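# Close the stapler with staples seated on rail

## Task

Close the stapler's cover until its catch keeps it shut, with the staple stick sitting over the rail inside, and the stapler resting flat and level straight on the table top.

## Robot and tools

Robot: two arms, left_arm and right_arm, each ending in a sixteen-motor four-finger hand (left_arm has a left hand, right_arm a right hand). Base poses in the scene frame: left_arm at (+0.038, +0.344, 0) m, quat_wxyz (+1.000, 0, 0, -0.009); right_arm at (-0.041, -0.251, 0) m, quat_wxyz (+1.000, 0, 0, +0.026). A camera stand sits behind the arms.

Scene frame: origin at table height, midway between the nominal bases; +z up, +x out across the table, +y toward left_arm. Image left/right does not match arm names. Reported hand poses, targets, velocities and wrist-camera poses are in each arm's own base frame; fixed cameras and the table are in the scene frame.

Hand point axes (right hand): +z runs along straight fingers toward the tips, +y points out of the palm face (palm surface at y = -0.062 m), +x crosses the palm away from the thumb. On the left hand +x points toward the thumb. A rigid mast near the wrist on the palm side (x +0.05 to +0.10, z -0.16 to -0.11, up to y = +0.06; x sign flips on the left hand) can collide with things. Straight fingertips reach about 0.139 m beyond the knuckles at z = -0.017. Fingertips carry rubber caps.

Tool execute_actions(actions, cameras). actions is a list of actions; each action is a table of 1 to 15 rows, each row one 1/30 s step; a short table repeats its final row for the remaining steps, and each action lasts 0.5 s. Every row holds 48 numbers in [-1, 1], covering both arms even if one is idle, in this order: left_arm dx, dy, dz, rx, ry, rz; left hand's 16 hinge goals; left current_limit; left speed; then the same 24 for right_arm. dx..rz are an offset, not a pose: the target relative to that arm's Hand target at the start of the action, along that Hand target's own axes. Every row counts from the same start, not from the prior row; a new action starts from the updated target, so repeating an offset keeps moving. Scale: 1.0 = 0.6 m or 180 degrees; rx, ry, rz form one rotation vector. Commanded orientation is clipped to within 40 degrees of the measured one each step. The hand point often stops short; an all-zero action requests the target again; if still short, send the remaining gap as an offset. To stop pressing on something, command the target back beyond the hand point. right_arm's elbow sags under load, so aim higher.

Hand numbers, in order: index_abd, index_mcp, index_pip, index_dip, middle_abd, middle_mcp, middle_pip, middle_dip, ring_abd, ring_mcp, ring_pip, ring_dip, thumb_cmc, thumb_axl, thumb_mcp, thumb_ipl. Each is an absolute goal angle scaled between the hinge's stops (degrees at +1/-1; value for straight): _abd (-60,+60; 0.00), _mcp (-18,+128; 0.75), _pip (-29,+108; 0.58), _dip (-21,+117; 0.70); thumb_cmc (-20,+120; 0.71), thumb_axl (-27,+140; 0.68), thumb_mcp (-69,+109; 0.23), thumb_ipl (-77,+108; 0.17). Toward -1 fingers curl toward the palm and thumb_cmc swings the thumb in front of the palm. Zero is a real goal; to keep a hand unchanged, resend its hand_goal, hand_current_limit and hand_speed. current_limit maps -1..+1 to 0..550 mA (min 11 mA) and also caps hinge speed; speed sets goal slew at (speed+1)/2 of 8.5 rad/s. Start values: +0.4 and -0.6; last written values persist.

cameras: list of names, ["all"], or []; omitted/null gives all only for an empty actions list. Names: cam_head_left, cam_head_right, cam_high, cam_low (896x504), cam_left_wrist, cam_right_wrist (672x504). An unknown name invalidates the call. An empty actions list just reports state and images.

Results: end_effector_position (m) and end_effector_quat_wxyz per arm, Hand target (the offset origin for the next action), joint positions, velocities (may be marked within noise), torques (joints 3 and 4 wrap at ±28 N m), and per hand: hand_goal, hand_measured, hand_current_ma (positive pushes toward -1), hand_state (moving, goal, blocked, overload), hand_current_limit, hand_speed. A pose a few cm off target is normal and not proof of contact. Grip force arises only when a goal lies past the object surface. A motor at 495 mA or more for a net 5 s shuts down for 10 s and drops its hold. MOTOR HOT appears at 85 °C; at 100 °C the arm goes limp for 30-60 s (OVER-TEMPERATURE FAULT). Holding loads, stretched poses or pushing toward unreachable poses heat motors.

zoom_image(camera, region): magnifies [x0, y0, x1, y1] pixels (at most 504 by 504) of a camera's latest image; only cameras in the newest images. read_manual(section) returns licence texts only. finished_scene(scene) ends the episode irreversibly; the stapler must stay closed and in place without the robot.

Avoid: dropping anything or letting anything leave the table, releasing moving parts, slamming or striking fixed or heavy objects, very hard pushes, any contact or squeeze between the two hands (can end the scene), arm stops, and overheating. Loose objects may get brief external nudges. Smooth, low-effort, quick motion is preferred.

Each tool is called after "Call:" as a command line: name --argument value for each argument, lists and objects as JSON in quotes; but a table of rows of numbers goes row by row, as --pt "numbers of a row", without its own name.

## Session

Call:
execute_actions --actions '[]'

Scene clock: 0.00 s.
left_arm: end_effector_position=(+0.3275, -0.5918, +0.3166) hand_goal=(+0.000, +0.754, +0.576, +0.696, +0.000, +0.754, +0.576, +0.696, +0.000, +0.754, +0.576, +0.696, +0.714, +0.678, +0.226, +0.168) hand_measured=(+0.000, +0.754, +0.576, +0.696, +0.000, +0.754, +0.576, +0.696, +0.000, +0.754, +0.576, +0.696, +0.714, +0.678, +0.226, +0.168) hand_current_ma=(+0, +0, +0, +0, +0, +0, +0, +0, +0, +0, +0, +0, +0, +0, +0, +0) hand_state=(goal, goal, goal, goal, goal, goal, goal, goal, goal, goal, goal, overload, goal, goal, goal, goal) hand_current_limit=0.40 hand_speed=-0.60 end_effector_quat_wxyz=(+0.644, +0.738, +0.118, -0.164) | right_arm: end_effector_position=(+0.8745, -0.3453, +0.2515) hand_goal=(+0.000, +0.754, +0.576, +0.696, +0.000, +0.754, +0.576, +0.696, +0.000, +0.754, +0.576, +0.696, +0.714, +0.678, +0.226, +0.168) hand_measured=(+0.000, +0.754, +0.576, +0.696, +0.000, +0.754, +0.576, +0.696, +0.000, +0.754, +0.576, +0.696, +0.714, +0.678, +0.226, +0.168) hand_current_ma=(+0, +0, +0, +0, +0, +0, +0, +0, +0, +0, +0, +0, +0, +0, +0, +0) hand_state=(goal, goal, goal, goal, goal, goal, goal, goal, goal, goal, goal, goal, goal, goal, goal, goal) hand_current_limit=0.40 hand_speed=-0.60 end_effector_quat_wxyz=(+0.508, +0.545, +0.635, +0.203)
Joint positions: left_arm=[-0.951 1.642 1.017 0.471 0.706 -0.308] | right_arm=[-0.413 2.257 1.97 -0.127 -0.076 -0.515]
Joint velocities: within noise
Joint torques (N m): no reading
Heat: left arm: hottest waist 29 °C; right arm: hottest waist 32 °C.
Hand target: left_arm +0.3298, -0.5950, +0.3296; +0.653, +0.732, +0.111, -0.160 | right_arm +0.8781, -0.3469, +0.2622; +0.517, +0.541, +0.631, +0.206

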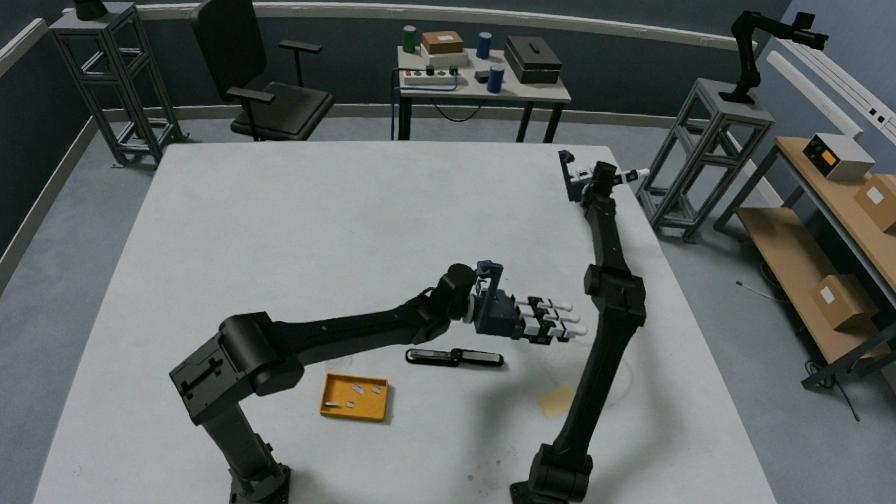

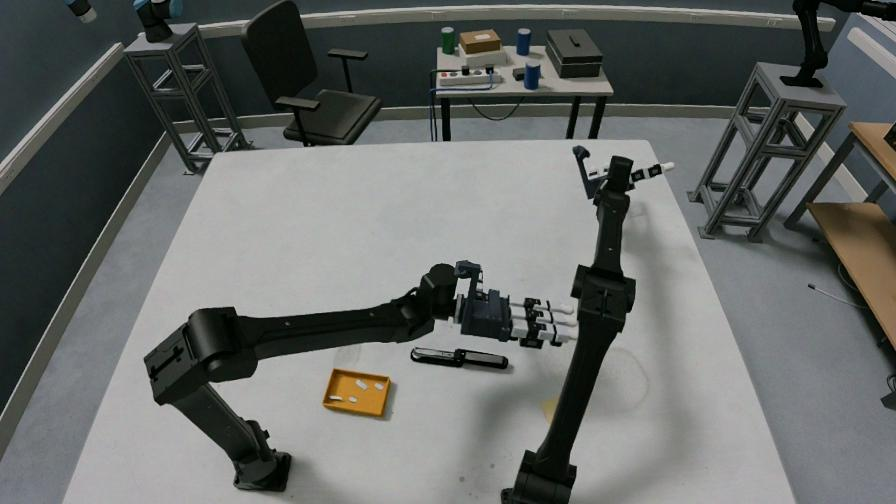

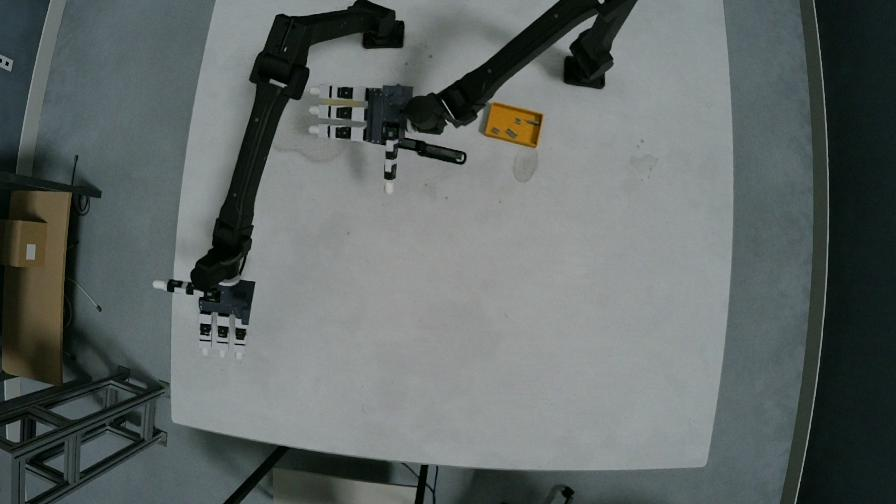

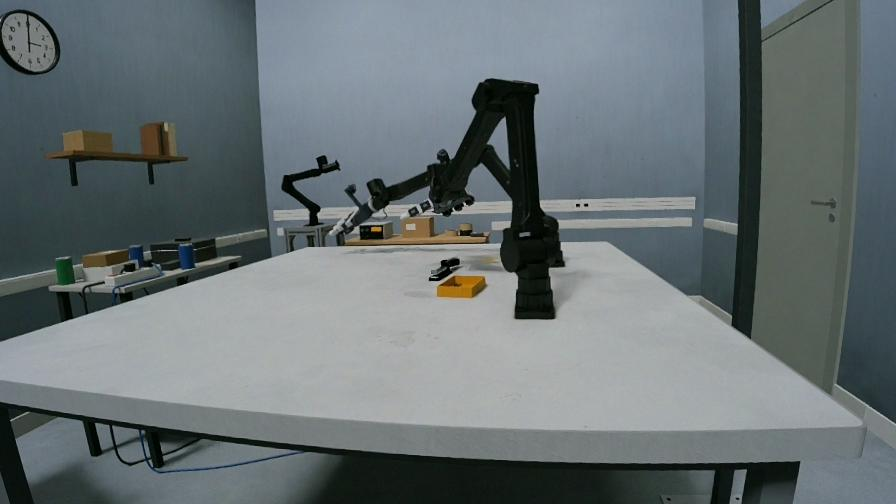

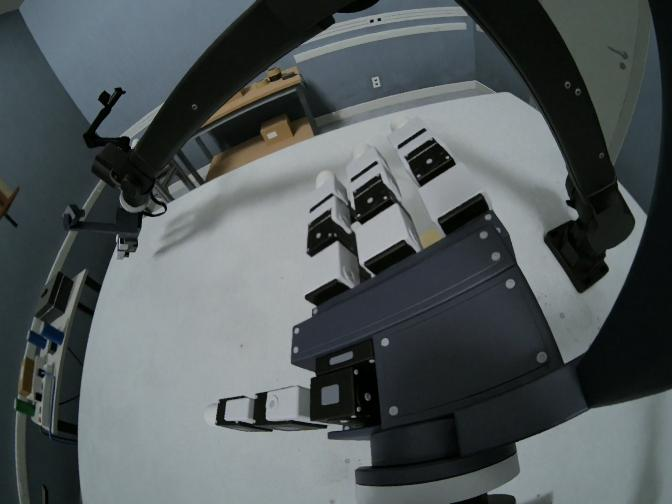

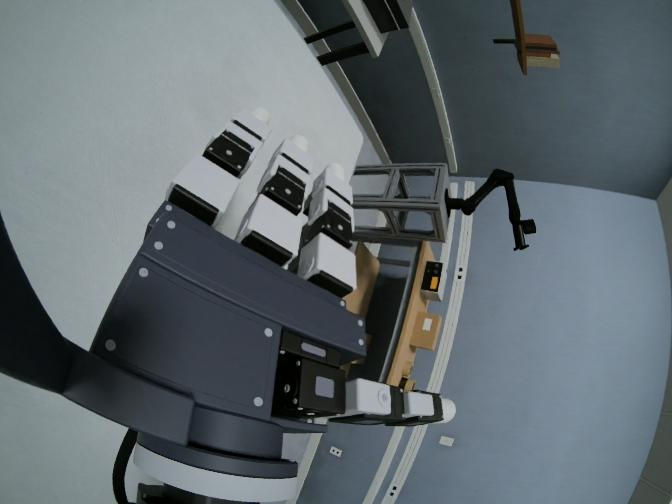

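Call:
zoom_image --camera "cam_head_left" --region '[310, 330, 530, 440]'

Call:
zoom_image --camera "cam_head_right" --region '[390, 330, 530, 400]'

Call:
zoom_image --camera "cam_low" --region '[400, 230, 520, 310]'

Call:
zoom_image --camera "cam_high" --region '[380, 80, 580, 200]'

Scaled by 2.291 from the camera's 896x504 image, which has a finer 1280x720 frame.

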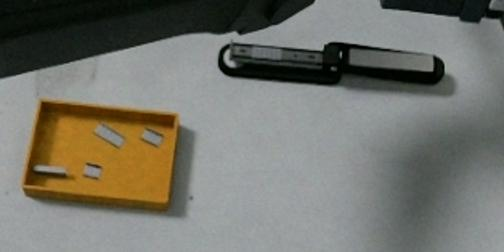

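Scaled by 3.600 from the camera's 896x504 image, which has a finer 1280x720 frame.

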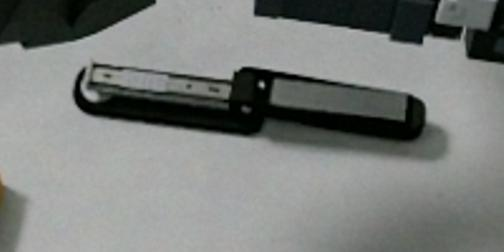

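Scaled by 4.200 from the camera's 896x504 image, which has a finer 1280x720 frame.

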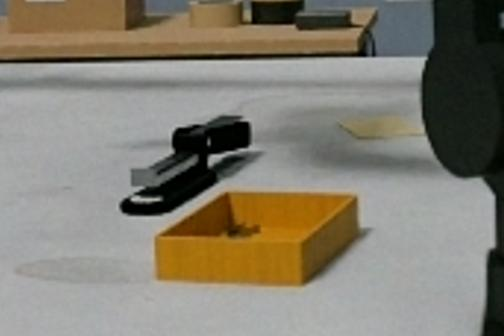

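Scaled by 2.520 from the camera's 896x504 image, which has a finer 1280x720 frame.

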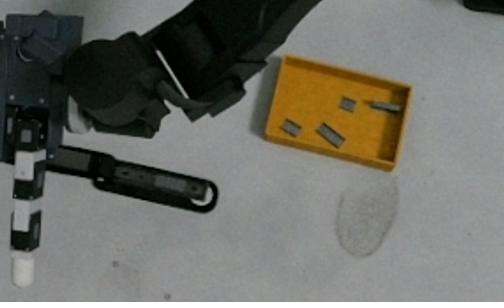

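Call:
zoom_image --camera "cam_head_right" --region '[400, 335, 520, 380]'

Call:
zoom_image --camera "cam_head_left" --region '[395, 335, 515, 380]'

Call:
zoom_image --camera "cam_low" --region '[420, 245, 480, 290]'

Call:
zoom_image --camera "cam_head_right" --region '[315, 360, 405, 420]'

Call:
zoom_image --camera "cam_high" --region '[395, 130, 475, 175]'

Scaled by 4.200 from the camera's 896x504 image, which has a finer 1280x720 frame.

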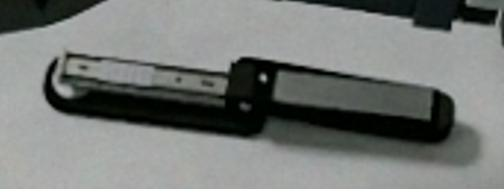

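Scaled by 4.200 from the camera's 896x504 image, which has a finer 1280x720 frame.

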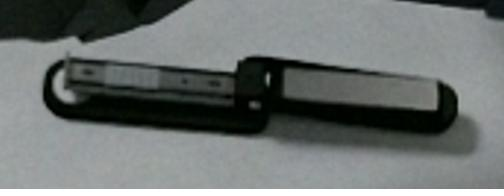

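Scaled by 8.400 from the camera's 896x504 image, which has a finer 1280x720 frame.

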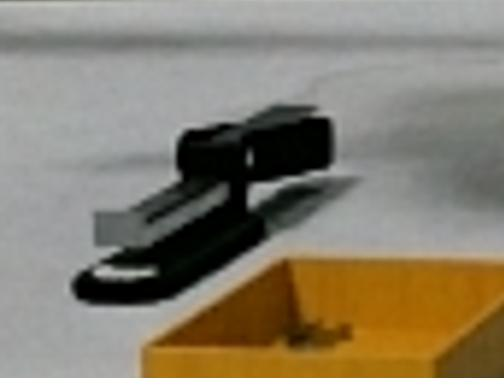

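Scaled by 5.600 from the camera's 896x504 image, which has a finer 1280x720 frame.

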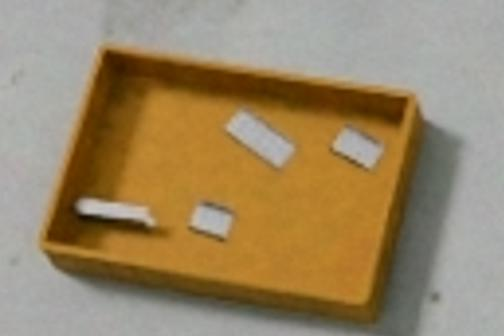

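Scaled by 6.300 from the camera's 896x504 image, which has a finer 1280x720 frame.

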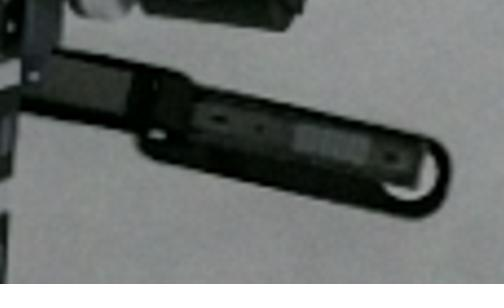

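Call:
execute_actions --actions '[[[-0.025,0.015,-0.106,0,0,0,0,0.754,0.576,0.696,0,0.754,0.576,0.696,0,0.754,0.576,0.696,0.714,0.678,0.226,0.168,0.4,-0.6,0,0,0,0,0,0,0,0.754,0.576,0.696,0,0.754,0.576,0.696,0,0.754,0.576,0.696,0.714,0.678,0.226,0.168,0.4,-0.6]],[[-0.025,0.015,-0.106,0,0,0,0,0.754,0.576,0.696,0,0.754,0.576,0.696,0,0.754,0.576,0.696,0.714,0.678,0.226,0.168,0.4,-0.6,0,0,0,0,0,0,0,0.754,0.576,0.696,0,0.754,0.576,0.696,0,0.754,0.576,0.696,0.714,0.678,0.226,0.168,0.4,-0.6]],[[-0.025,0.015,-0.106,0,0,0,0,0.754,0.576,0.696,0,0.754,0.576,0.696,0,0.754,0.576,0.696,0.714,0.678,0.226,0.168,0.4,-0.6,0,0,0,0,0,0,0,0.754,0.576,0.696,0,0.754,0.576,0.696,0,0.754,0.576,0.696,0.714,0.678,0.226,0.168,0.4,-0.6]],[[-0.025,0.015,-0.106,0,0,0,0,0.754,0.576,0.696,0,0.754,0.576,0.696,0,0.754,0.576,0.696,0.714,0.678,0.226,0.168,0.4,-0.6,0,0,0,0,0,0,0,0.754,0.576,0.696,0,0.754,0.576,0.696,0,0.754,0.576,0.696,0.714,0.678,0.226,0.168,0.4,-0.6]]]' --cameras '["cam_head_left","cam_high","cam_low","cam_head_right"]'

Scene clock: 45.83 s.
left_arm: end_effector_position=(+0.3047, -0.3488, +0.4049) hand_goal=(+0.000, +0.754, +0.576, +0.696, +0.000, +0.754, +0.576, +0.696, +0.000, +0.754, +0.576, +0.696, +0.714, +0.678, +0.226, +0.168) hand_measured=(+0.000, +0.762, +0.576, +0.696, +0.000, +0.764, +0.576, +0.696, +0.000, +0.764, +0.576, +0.696, +0.720, +0.678, +0.226, +0.168) hand_current_ma=(+0, +3, +0, +0, +0, +3, +0, +0, +0, +3, +0, +0, +1, +0, +0, +0) hand_state=(goal, goal, goal, goal, goal, goal, goal, goal, goal, goal, goal, overload, goal, goal, goal, goal) hand_current_limit=0.40 hand_speed=-0.60 end_effector_quat_wxyz=(+0.651, +0.732, +0.110, -0.168) | right_arm: end_effector_position=(+0.8745, -0.3453, +0.2515) hand_goal=(+0.000, +0.754, +0.576, +0.696, +0.000, +0.754, +0.576, +0.696, +0.000, +0.754, +0.576, +0.696, +0.714, +0.678, +0.226, +0.168) hand_measured=(+0.000, +0.758, +0.576, +0.696, +0.000, +0.760, +0.576, +0.696, +0.000, +0.758, +0.576, +0.696, +0.718, +0.678, +0.226, +0.168) hand_current_ma=(+0, +2, +0, +0, +0, +3, +0, +0, +0, +2, +0, +0, +2, +0, +0, +0) hand_state=(goal, goal, goal, goal, goal, goal, goal, goal, goal, goal, goal, goal, goal, goal, goal, goal) hand_current_limit=0.40 hand_speed=-0.60 end_effector_quat_wxyz=(+0.508, +0.545, +0.635, +0.203)
Joint positions: left_arm=[-0.547 1.017 0.7 0.094 1.118 -0.201] | right_arm=[-0.413 2.257 1.97 -0.127 -0.076 -0.515]
Joint torques (N m): left_arm=[-0.5 -7.06 8.94 1.21 0.42 0.25] | right_arm=[0.56 -23.71 10.39 2.61 -0.07 0.03]
Heat: left arm: hottest shoulder 31 °C; right arm: hottest elbow 39 °C.
Hand target: left_arm +0.3104, -0.3446, +0.4101; +0.652, +0.732, +0.111, -0.160 | right_arm +0.8781, -0.3469, +0.2622; +0.517, +0.541, +0.631, +0.206
Off the commanded pose: left_arm 0.009 m, 1 deg | right_arm 0.011 m, 1 deg.
Images, in order (width x height): cam_head_left 896x504, cam_head_right 896x504, cam_high 896x504, cam_low 896x504.

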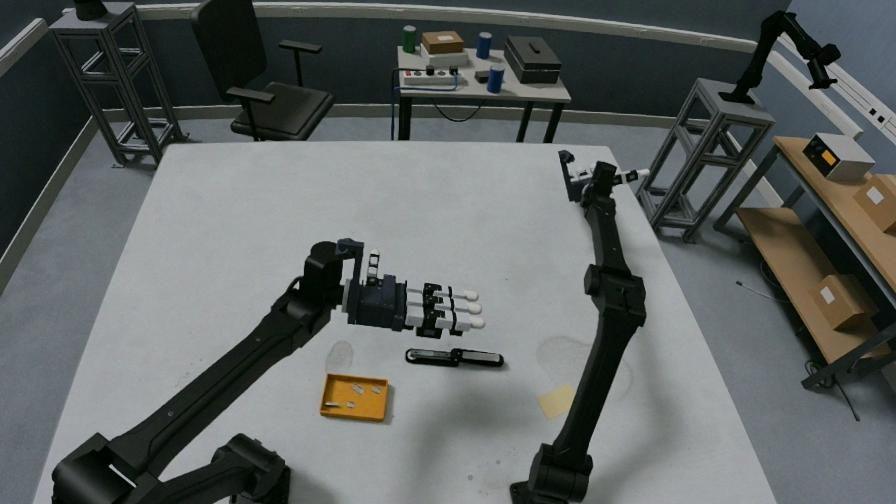

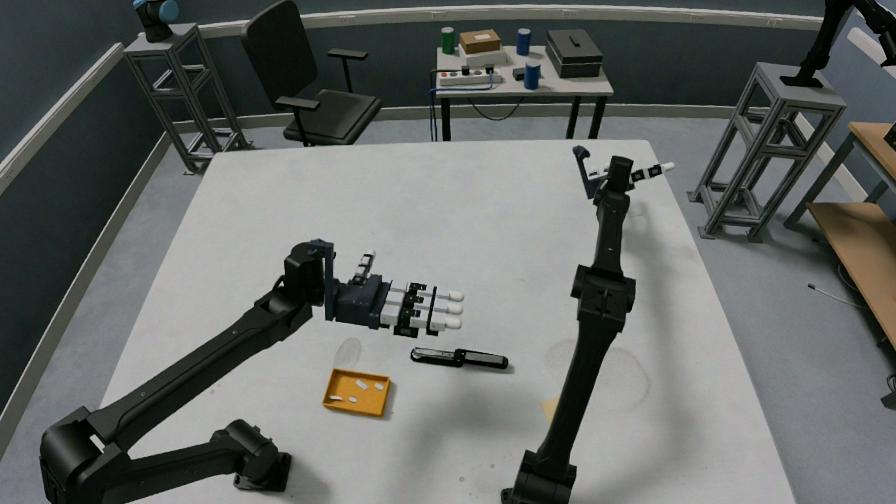

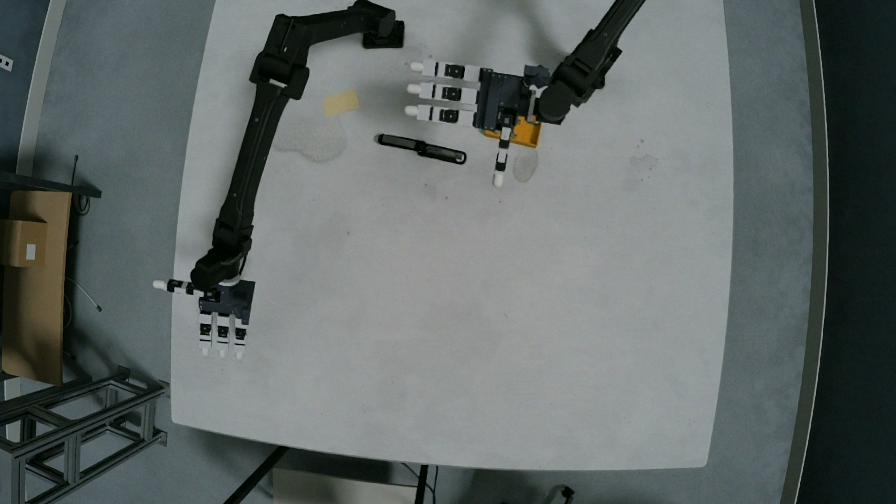

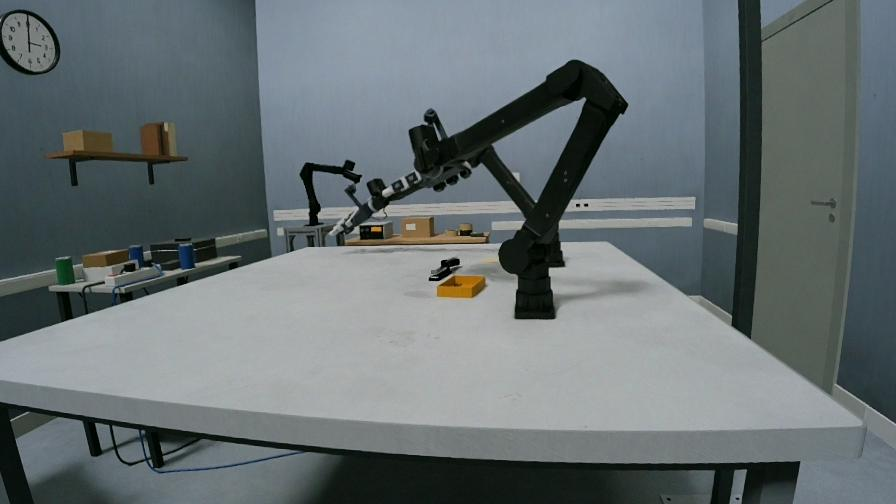

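Call:
zoom_image --camera "cam_high" --region '[365, 120, 475, 175]'

Call:
zoom_image --camera "cam_low" --region '[425, 250, 465, 285]'

Scaled by 4.582 from the camera's 896x504 image, which has a finer 1280x720 frame.

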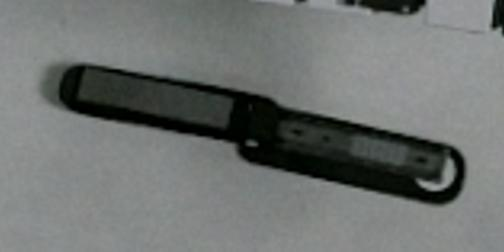

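Scaled by 12.600 from the camera's 896x504 image, which has a finer 1280x720 frame.

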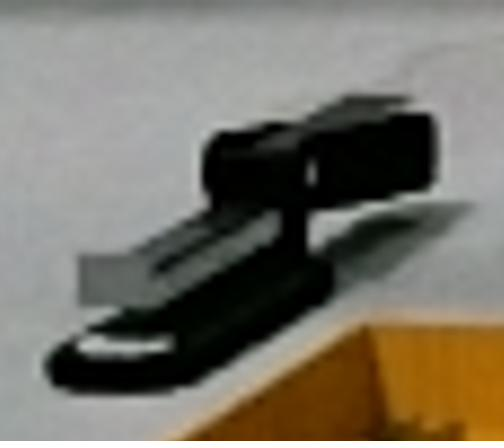

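Call:
execute_actions --actions '[[[0,0,0,0.116,0.0203,0.0282,0.15,0.754,0.576,0.696,-0.15,0.754,0.576,0.696,-0.15,-0.34,0.576,0.696,0.714,0.678,0.226,0.168,0.4,-0.6,-0.0489,-0.0469,-0.0774,0,0,0,0,0.754,0.576,0.696,0,0.754,0.576,0.696,0,0.754,0.576,0.696,0.714,0.678,0.226,0.168,0.4,-0.6]],[[0,0,0,0.116,0.0203,0.0282,0.15,0.754,0.576,0.696,-0.15,0.754,0.576,0.696,-0.15,-0.34,0.576,0.696,0.714,0.678,0.226,0.168,0.4,-0.6,-0.0489,-0.0469,-0.0774,0,0,0,0,0.754,0.576,0.696,0,0.754,0.576,0.696,0,0.754,0.576,0.696,0.714,0.678,0.226,0.168,0.4,-0.6]],[[0,0,0,0.116,0.0203,0.0282,0.15,0.754,0.576,0.696,-0.15,0.754,0.576,0.696,-0.15,-0.34,0.576,0.696,0.714,0.678,0.226,0.168,0.4,-0.6,-0.0489,-0.0469,-0.0774,0,0,0,0,0.754,0.576,0.696,0,0.754,0.576,0.696,0,0.754,0.576,0.696,0.714,0.678,0.226,0.168,0.4,-0.6]],[[0,0,0,0.116,0.0203,0.0282,0.15,0.754,0.576,0.696,-0.15,0.754,0.576,0.696,-0.15,-0.34,0.576,0.696,0.714,0.678,0.226,0.168,0.4,-0.6,-0.0489,-0.0469,-0.0774,0,0,0,0,0.754,0.576,0.696,0,0.754,0.576,0.696,0,0.754,0.576,0.696,0.714,0.678,0.226,0.168,0.4,-0.6]],[[-0.0053,0.0902,0.0533,0,0,0,0.15,0.754,0.576,0.696,-0.15,0.754,0.576,0.696,-0.15,-0.34,0.576,0.696,0.714,0.678,0.226,0.168,0.4,-0.6,-0.0489,-0.0469,-0.0774,0,0,0,0,0.754,0.576,0.696,0,0.754,0.576,0.696,0,0.754,0.576,0.696,0.714,0.678,0.226,0.168,0.4,-0.6]],[[-0.0053,0.0902,0.0533,0,0,0,0.15,0.754,0.576,0.696,-0.15,0.754,0.576,0.696,-0.15,-0.34,0.576,0.696,0.714,0.678,0.226,0.168,0.4,-0.6,-0.0489,-0.0469,-0.0774,0,0,0,0,0.754,0.576,0.696,0,0.754,0.576,0.696,0,0.754,0.576,0.696,0.714,0.678,0.226,0.168,0.4,-0.6]],[[-0.0053,0.0902,0.0533,0,0,0,0.15,0.754,0.576,0.696,-0.15,0.754,0.576,0.696,-0.15,-0.34,0.576,0.696,0.714,0.678,0.226,0.168,0.4,-0.6,-0.0489,-0.0469,-0.0774,0,0,0,0,0.754,0.576,0.696,0,0.754,0.576,0.696,0,0.754,0.576,0.696,0.714,0.678,0.226,0.168,0.4,-0.6]],[[-0.0053,0.0902,0.0533,0,0,0,0.15,0.754,0.576,0.696,-0.15,0.754,0.576,0.696,-0.15,-0.34,0.576,0.696,0.714,0.678,0.226,0.168,0.4,-0.6,-0.0489,-0.0469,-0.0774,0,0,0,0,0.754,0.576,0.696,0,0.754,0.576,0.696,0,0.754,0.576,0.696,0.714,0.678,0.226,0.168,0.4,-0.6]],[[-0.0053,0.0902,0.0533,0,0,0,0.15,0.754,0.576,0.696,-0.15,0.754,0.576,0.696,-0.15,-0.34,0.576,0.696,0.714,0.678,0.226,0.168,0.4,-0.6,0,0,0,0,0,0,0,0.754,0.576,0.696,0,0.754,0.576,0.696,0,0.754,0.576,0.696,0.714,0.678,0.226,0.168,0.4,-0.6]]]' --cameras '["all"]'

Scene clock: 148.03 s.
left_arm: end_effector_position=(+0.2545, -0.5997, +0.2368) hand_goal=(+0.150, +0.754, +0.576, +0.696, -0.150, +0.754, +0.576, +0.696, -0.150, -0.340, +0.576, +0.696, +0.714, +0.678, +0.226, +0.168) hand_measured=(+0.150, +0.754, +0.576, +0.696, -0.148, +0.754, +0.576, +0.696, -0.148, -0.324, +0.576, +0.696, +0.714, +0.678, +0.224, +0.168) hand_current_ma=(+0, +0, +0, +0, +0, +0, +0, +0, +0, +7, +0, +0, +0, +0, +0, +0) hand_state=(goal, goal, goal, goal, goal, goal, goal, goal, goal, goal, goal, overload, goal, goal, goal, goal) hand_current_limit=0.40 hand_speed=-0.60 end_effector_quat_wxyz=(-0.013, +0.997, -0.070, -0.009) | right_arm: end_effector_position=(+0.4176, -0.5258, +0.3090) hand_goal=(+0.000, +0.754, +0.576, +0.696, +0.000, +0.754, +0.576, +0.696, +0.000, +0.754, +0.576, +0.696, +0.714, +0.678, +0.226, +0.168) hand_measured=(+0.000, +0.760, +0.576, +0.696, +0.000, +0.760, +0.576, +0.696, +0.000, +0.760, +0.576, +0.696, +0.720, +0.678, +0.226, +0.168) hand_current_ma=(+0, +3, +0, +0, +0, +4, +0, +0, +0, +3, +0, +0, +3, +0, +0, +0) hand_state=(goal, goal, goal, goal, goal, goal, goal, goal, goal, goal, goal, goal, goal, goal, goal, goal) hand_current_limit=0.40 hand_speed=-0.60 end_effector_quat_wxyz=(+0.514, +0.548, +0.626, +0.207)
Joint positions: left_arm=[-1.125 1.856 1.887 -1.633 0.003 0.587] | right_arm=[-1.124 1.662 1.209 -0.083 -0.713 -0.839]
Joint torques (N m): left_arm=[-1.67 -18.49 10.35 0.28 0.02 0.01] | right_arm=[0.91 -16.62 8.36 1.46 -0.53 -0.09]
Heat: left arm: hottest elbow 32 °C; right arm: hottest elbow 40 °C.
Hand target: left_arm +0.2582, -0.6111, +0.2512; +0.002, +0.998, -0.068, +0.000 | right_arm +0.4191, -0.5198, +0.3199; +0.517, +0.541, +0.630, +0.206
Off the commanded pose: left_arm 0.019 m, 2 deg | right_arm 0.013 m, 1 deg.
camera_calibration:
cam_left_wrist: T_world_to_cam=[[-0.645092, 0.762176, 0.0542532, 0.571018], [0.551655, 0.415428, 0.723254, -0.106275], [0.528709, 0.496494, -0.688448, 0.451997], [0, 0, 0, 1]] pos_world=[0.188011, -0.615481, 0.357061]
cam_right_wrist: T_world_to_cam=[[0.248499, -0.466249, 0.849035, -0.577389], [-0.927289, -0.367858, 0.0693923, 0.126826], [0.27997, -0.804545, -0.52376, -0.257359], [0, 0, 0, 1]] pos_world=[0.333137, -0.42961, 0.346629]

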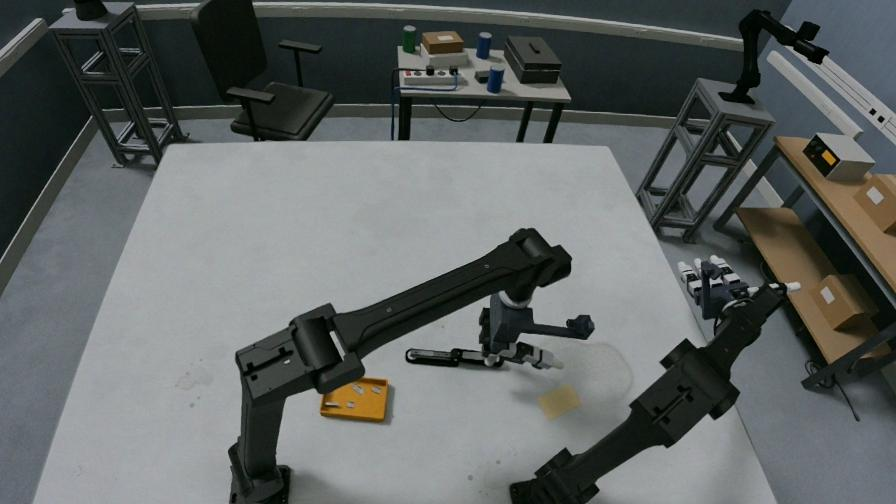

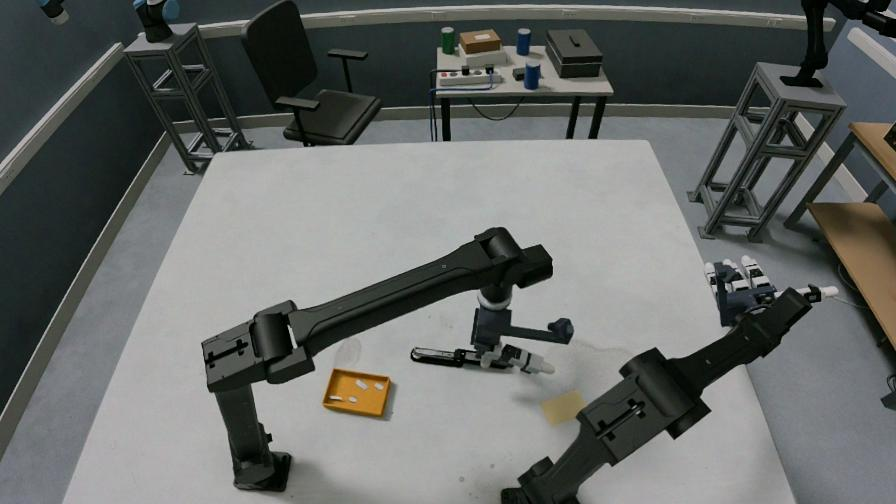

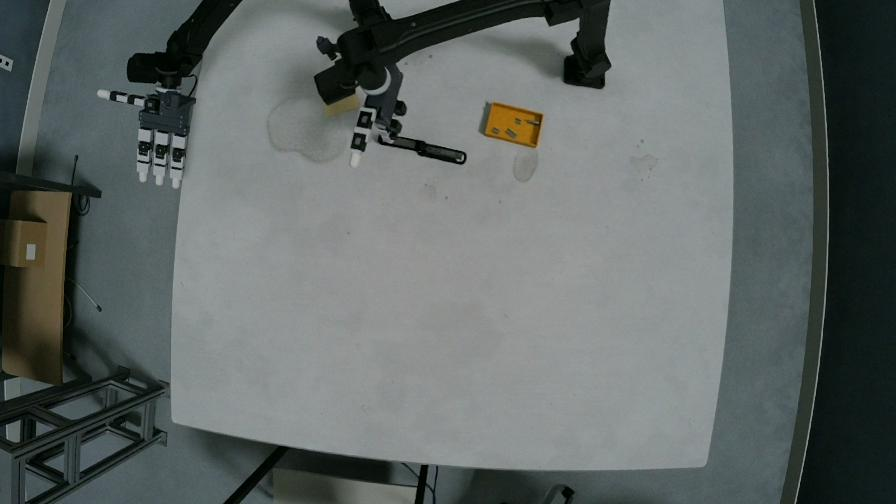

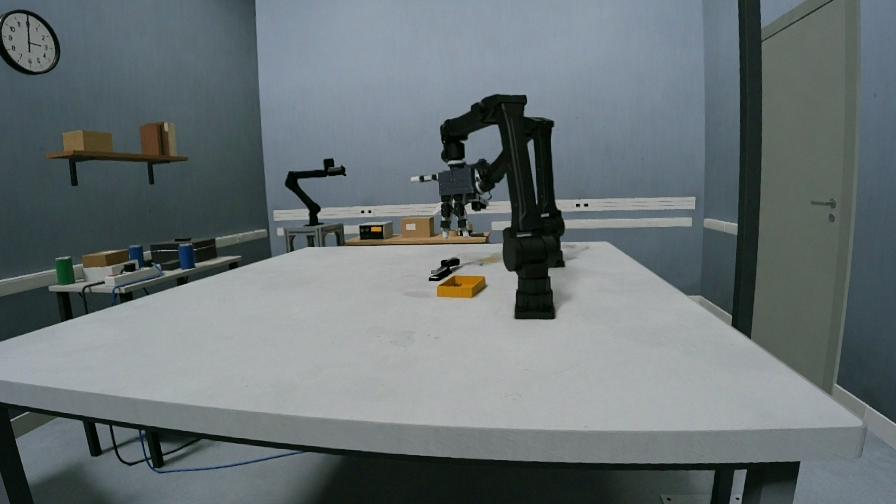

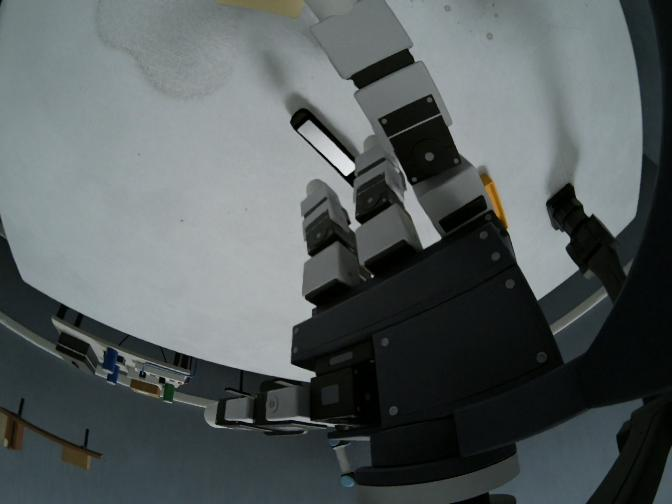

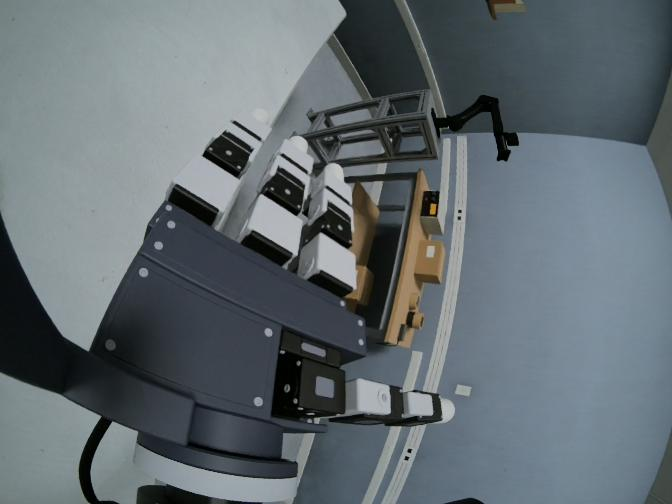

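Call:
zoom_image --camera "cam_left_wrist" --region '[260, 80, 460, 230]'

Scaled by 2.520 from the camera's 672x504 image, which has a finer 960x720 frame.

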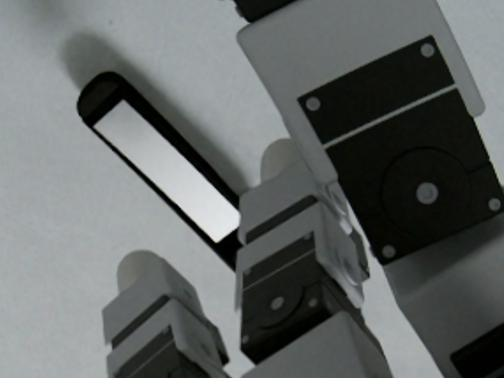

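Call:
execute_actions --actions '[[[0.0152,0.0235,0.059,0,0,0,0.15,0.754,0.576,0.696,-0.15,0.754,0.576,0.696,-0.15,-0.34,0.576,0.696,0.714,0.678,0.226,0.168,0.4,-0.6,0,0,0,0,0,0,0,0.754,0.576,0.696,0,0.754,0.576,0.696,0,0.754,0.576,0.696,0.714,0.678,0.226,0.168,0.4,-0.6]],[[0.0152,0.0235,0.059,0,0,0,0.15,0.754,0.576,0.696,-0.15,0.754,0.576,0.696,-0.15,-0.34,0.576,0.696,0.714,0.678,0.226,0.168,0.4,-0.6,0,0,0,0,0,0,0,0.754,0.576,0.696,0,0.754,0.576,0.696,0,0.754,0.576,0.696,0.714,0.678,0.226,0.168,0.4,-0.6]]]' --cameras '["cam_left_wrist","cam_high","cam_low"]'

Call:
zoom_image --camera "cam_left_wrist" --region '[260, 80, 460, 230]'

Call:
zoom_image --camera "cam_low" --region '[400, 200, 500, 290]'

Scene clock: 165.20 s.
left_arm: end_effector_position=(+0.2711, -0.6342, +0.1807) hand_goal=(+0.150, +0.754, +0.576, +0.696, -0.150, +0.754, +0.576, +0.696, -0.150, -0.340, +0.576, +0.696, +0.714, +0.678, +0.226, +0.168) hand_measured=(+0.150, +0.754, +0.576, +0.696, -0.148, +0.754, +0.576, +0.696, -0.148, -0.324, +0.576, +0.696, +0.714, +0.678, +0.224, +0.168) hand_current_ma=(+0, +0, +0, +0, +0, +0, +0, +0, +0, +7, +0, +0, +0, +0, +0, +0) hand_state=(goal, goal, goal, goal, goal, goal, goal, goal, goal, goal, goal, overload, goal, goal, goal, goal) hand_current_limit=0.40 hand_speed=-0.60 end_effector_quat_wxyz=(-0.004, +0.998, -0.070, -0.004) | right_arm: end_effector_position=(+0.4176, -0.5258, +0.3090) hand_goal=(+0.000, +0.754, +0.576, +0.696, +0.000, +0.754, +0.576, +0.696, +0.000, +0.754, +0.576, +0.696, +0.714, +0.678, +0.226, +0.168) hand_measured=(+0.000, +0.760, +0.576, +0.696, +0.000, +0.760, +0.576, +0.696, +0.000, +0.760, +0.576, +0.696, +0.720, +0.678, +0.226, +0.168) hand_current_ma=(+0, +3, +0, +0, +0, +4, +0, +0, +0, +3, +0, +0, +3, +0, +0, +0) hand_state=(goal, goal, goal, goal, goal, goal, goal, goal, goal, goal, goal, goal, goal, goal, goal, goal) hand_current_limit=0.40 hand_speed=-0.60 end_effector_quat_wxyz=(+0.514, +0.548, +0.626, +0.207)
Joint positions: left_arm=[-1.125 1.957 1.887 -1.511 0.003 0.586] | right_arm=[-1.124 1.662 1.209 -0.083 -0.713 -0.839]
Joint torques (N m): left_arm=[-1.61 -19.96 8.31 0.79 0 0.02] | right_arm=[0.91 -16.62 8.35 1.44 -0.53 -0.09]
Heat: left arm: hottest elbow 33 °C; right arm: hottest elbow 39 °C.
Hand target: left_arm +0.2725, -0.6418, +0.1804; +0.002, +0.998, -0.068, +0.000 | right_arm +0.4191, -0.5198, +0.3199; +0.517, +0.541, +0.630, +0.206
Off the commanded pose: left_arm 0.008 m, 1 deg | right_arm 0.013 m, 1 deg.
camera_calibration:
cam_left_wrist: T_world_to_cam=[[-0.64611, 0.762469, 0.0343932, 0.615118], [0.544901, 0.429254, 0.720294, -0.0494248], [0.534439, 0.48413, -0.692815, 0.413069], [0, 0, 0, 1]] pos_world=[0.203606, -0.647772, 0.300625]
Images, in order (width x height): cam_high 896x504, cam_low 896x504, cam_left_wrist 672x504.

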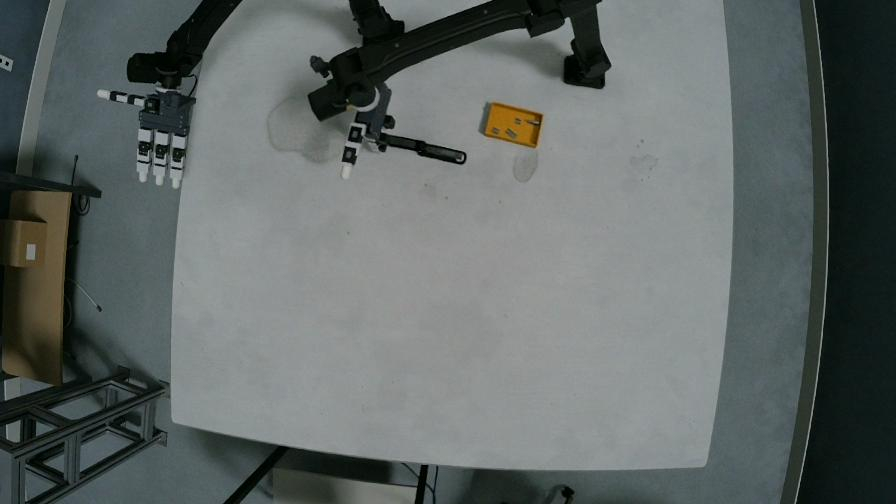

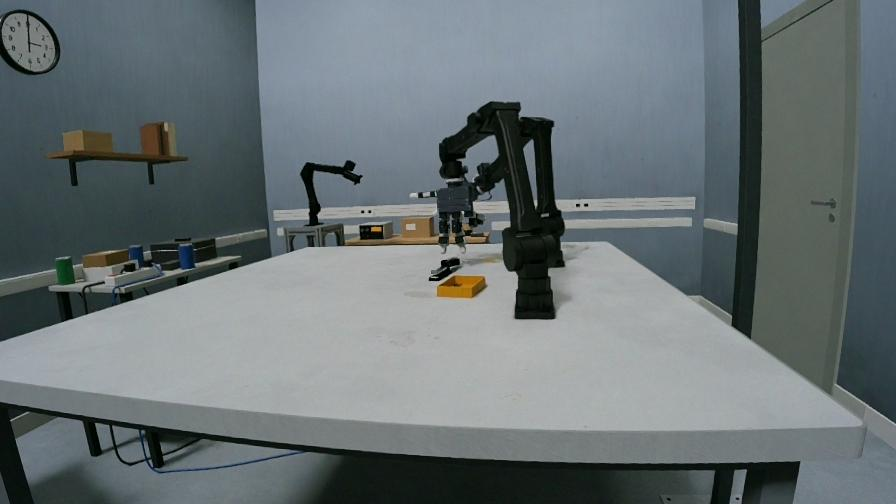

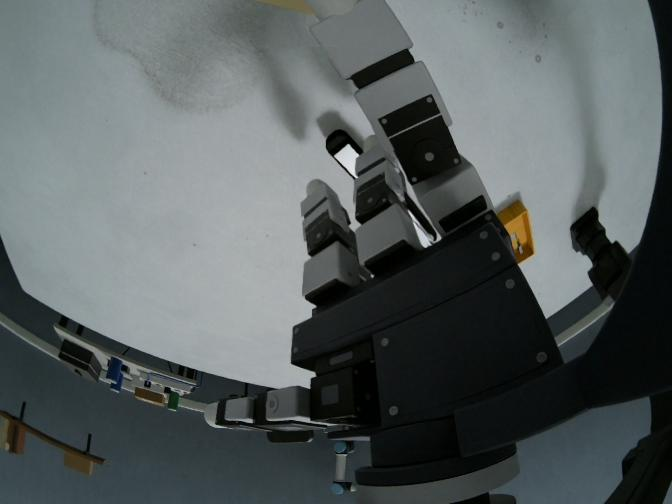

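Scaled by 2.520 from the camera's 672x504 image, which has a finer 960x720 frame.

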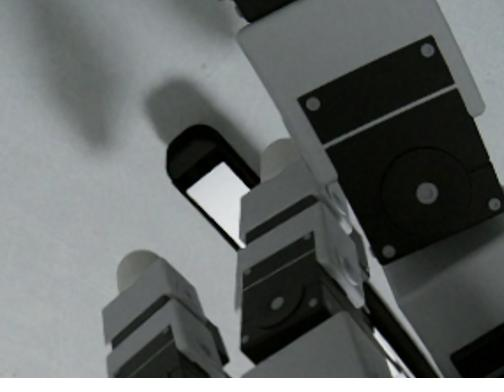

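Scaled by 5.040 from the camera's 896x504 image, which has a finer 1280x720 frame.

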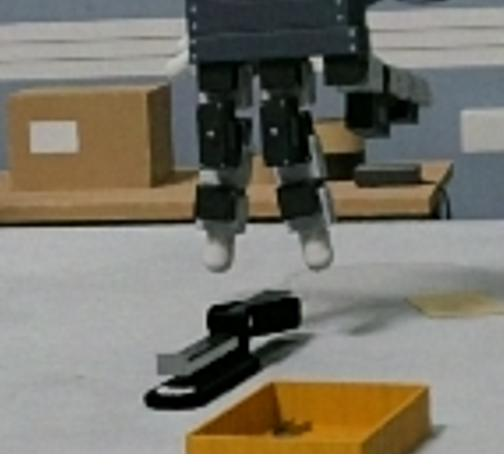

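Call:
execute_actions --actions '[[[-0.0088,-0.0102,0.0333,0,0,0,0.15,0.754,0.576,0.696,-0.15,0.754,0.576,0.696,-0.15,-0.34,0.576,0.696,0.714,0.678,0.226,0.168,0.4,-0.6,0,0,0,0,0,0,0,0.754,0.576,0.696,0,0.754,0.576,0.696,0,0.754,0.576,0.696,0.714,0.678,0.226,0.168,0.4,-0.6]],[[0,0,0.0333,0,0,0,0.15,0.754,0.576,0.696,-0.15,0.754,0.576,0.696,-0.15,-0.34,0.576,0.696,0.714,0.678,0.226,0.168,0.4,-0.6,0,0,0,0,0,0,0,0.754,0.576,0.696,0,0.754,0.576,0.696,0,0.754,0.576,0.696,0.714,0.678,0.226,0.168,0.4,-0.6]],[[0,0,0.0167,0,0,0,0.15,0.754,0.576,0.696,-0.15,0.754,0.576,0.696,-0.15,-0.34,0.576,0.696,0.714,0.678,0.226,0.168,0.4,-0.6,0,0,0,0,0,0,0,0.754,0.576,0.696,0,0.754,0.576,0.696,0,0.754,0.576,0.696,0.714,0.678,0.226,0.168,0.4,-0.6]]]' --cameras '["cam_left_wrist","cam_low"]'

Call:
zoom_image --camera "cam_left_wrist" --region '[260, 80, 460, 230]'

Call:
zoom_image --camera "cam_low" --region '[410, 220, 490, 290]'

Scene clock: 175.90 s.
left_arm: end_effector_position=(+0.2695, -0.6305, +0.1354) hand_goal=(+0.150, +0.754, +0.576, +0.696, -0.150, +0.754, +0.576, +0.696, -0.150, -0.340, +0.576, +0.696, +0.714, +0.678, +0.226, +0.168) hand_measured=(+0.150, +0.754, +0.576, +0.696, -0.148, +0.754, +0.576, +0.696, -0.148, -0.324, +0.576, +0.696, +0.714, +0.678, +0.224, +0.168) hand_current_ma=(+0, +0, +0, +0, +0, +0, +0, +0, +0, +7, +0, +0, +0, +0, +0, +0) hand_state=(goal, goal, goal, goal, goal, goal, goal, goal, goal, goal, goal, overload, goal, goal, goal, goal) hand_current_limit=0.40 hand_speed=-0.60 end_effector_quat_wxyz=(+0.001, +0.998, -0.069, -0.001) | right_arm: end_effector_position=(+0.4176, -0.5258, +0.3090) hand_goal=(+0.000, +0.754, +0.576, +0.696, +0.000, +0.754, +0.576, +0.696, +0.000, +0.754, +0.576, +0.696, +0.714, +0.678, +0.226, +0.168) hand_measured=(+0.000, +0.760, +0.576, +0.696, +0.000, +0.760, +0.576, +0.696, +0.000, +0.760, +0.576, +0.696, +0.720, +0.678, +0.226, +0.168) hand_current_ma=(+0, +3, +0, +0, +0, +4, +0, +0, +0, +3, +0, +0, +3, +0, +0, +0) hand_state=(goal, goal, goal, goal, goal, goal, goal, goal, goal, goal, goal, goal, goal, goal, goal, goal) hand_current_limit=0.40 hand_speed=-0.60 end_effector_quat_wxyz=(+0.514, +0.548, +0.626, +0.207)
Joint positions: left_arm=[-1.125 1.955 1.763 -1.378 0.003 0.584] | right_arm=[-1.124 1.662 1.209 -0.083 -0.713 -0.839]
Joint torques (N m): left_arm=[-1.55 -19.6 7.32 0.77 -0.01 0.01] | right_arm=[0.91 -16.5 8.36 1.44 -0.53 -0.09]
Heat: left arm: hottest elbow 33 °C; right arm: hottest elbow 38 °C.
Hand target: left_arm +0.2681, -0.6352, +0.1305; +0.002, +0.998, -0.068, +0.000 | right_arm +0.4191, -0.5198, +0.3199; +0.517, +0.541, +0.630, +0.206
Off the commanded pose: left_arm 0.007 m, 0 deg | right_arm 0.013 m, 1 deg.
camera_calibration:
cam_left_wrist: T_world_to_cam=[[-0.647713, 0.761493, 0.0244268, 0.613975], [0.540836, 0.436971, 0.718716, -0.0113971], [0.536623, 0.478733, -0.694875, 0.377066], [0, 0, 0, 1]] pos_world=[0.201501, -0.643071, 0.255207]
Images, in order (width x height): cam_low 896x504, cam_left_wrist 672x504.

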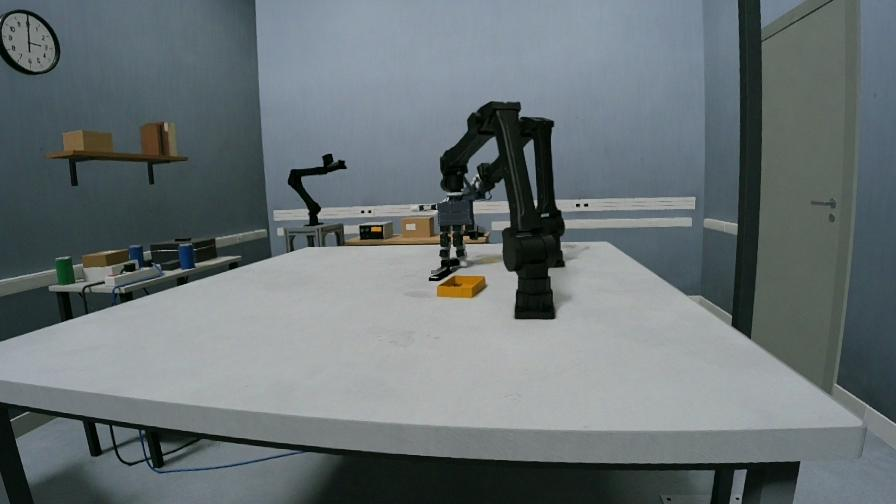

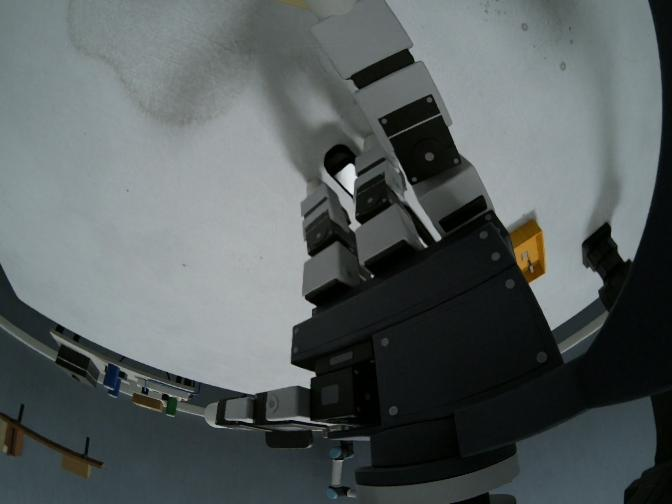

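Scaled by 2.520 from the camera's 672x504 image, which has a finer 960x720 frame.

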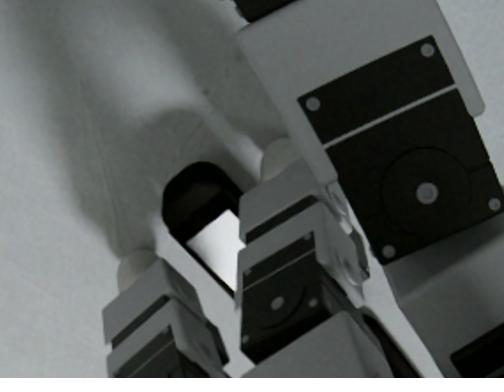

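Scaled by 6.300 from the camera's 896x504 image, which has a finer 1280x720 frame.

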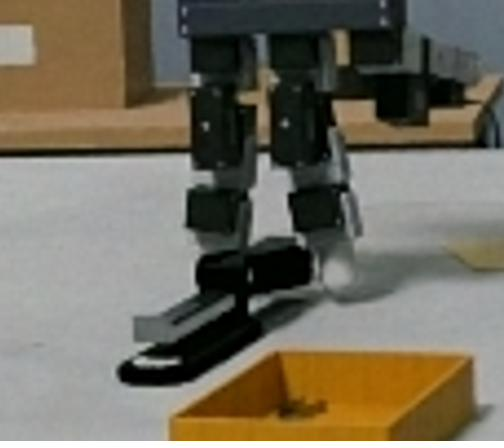

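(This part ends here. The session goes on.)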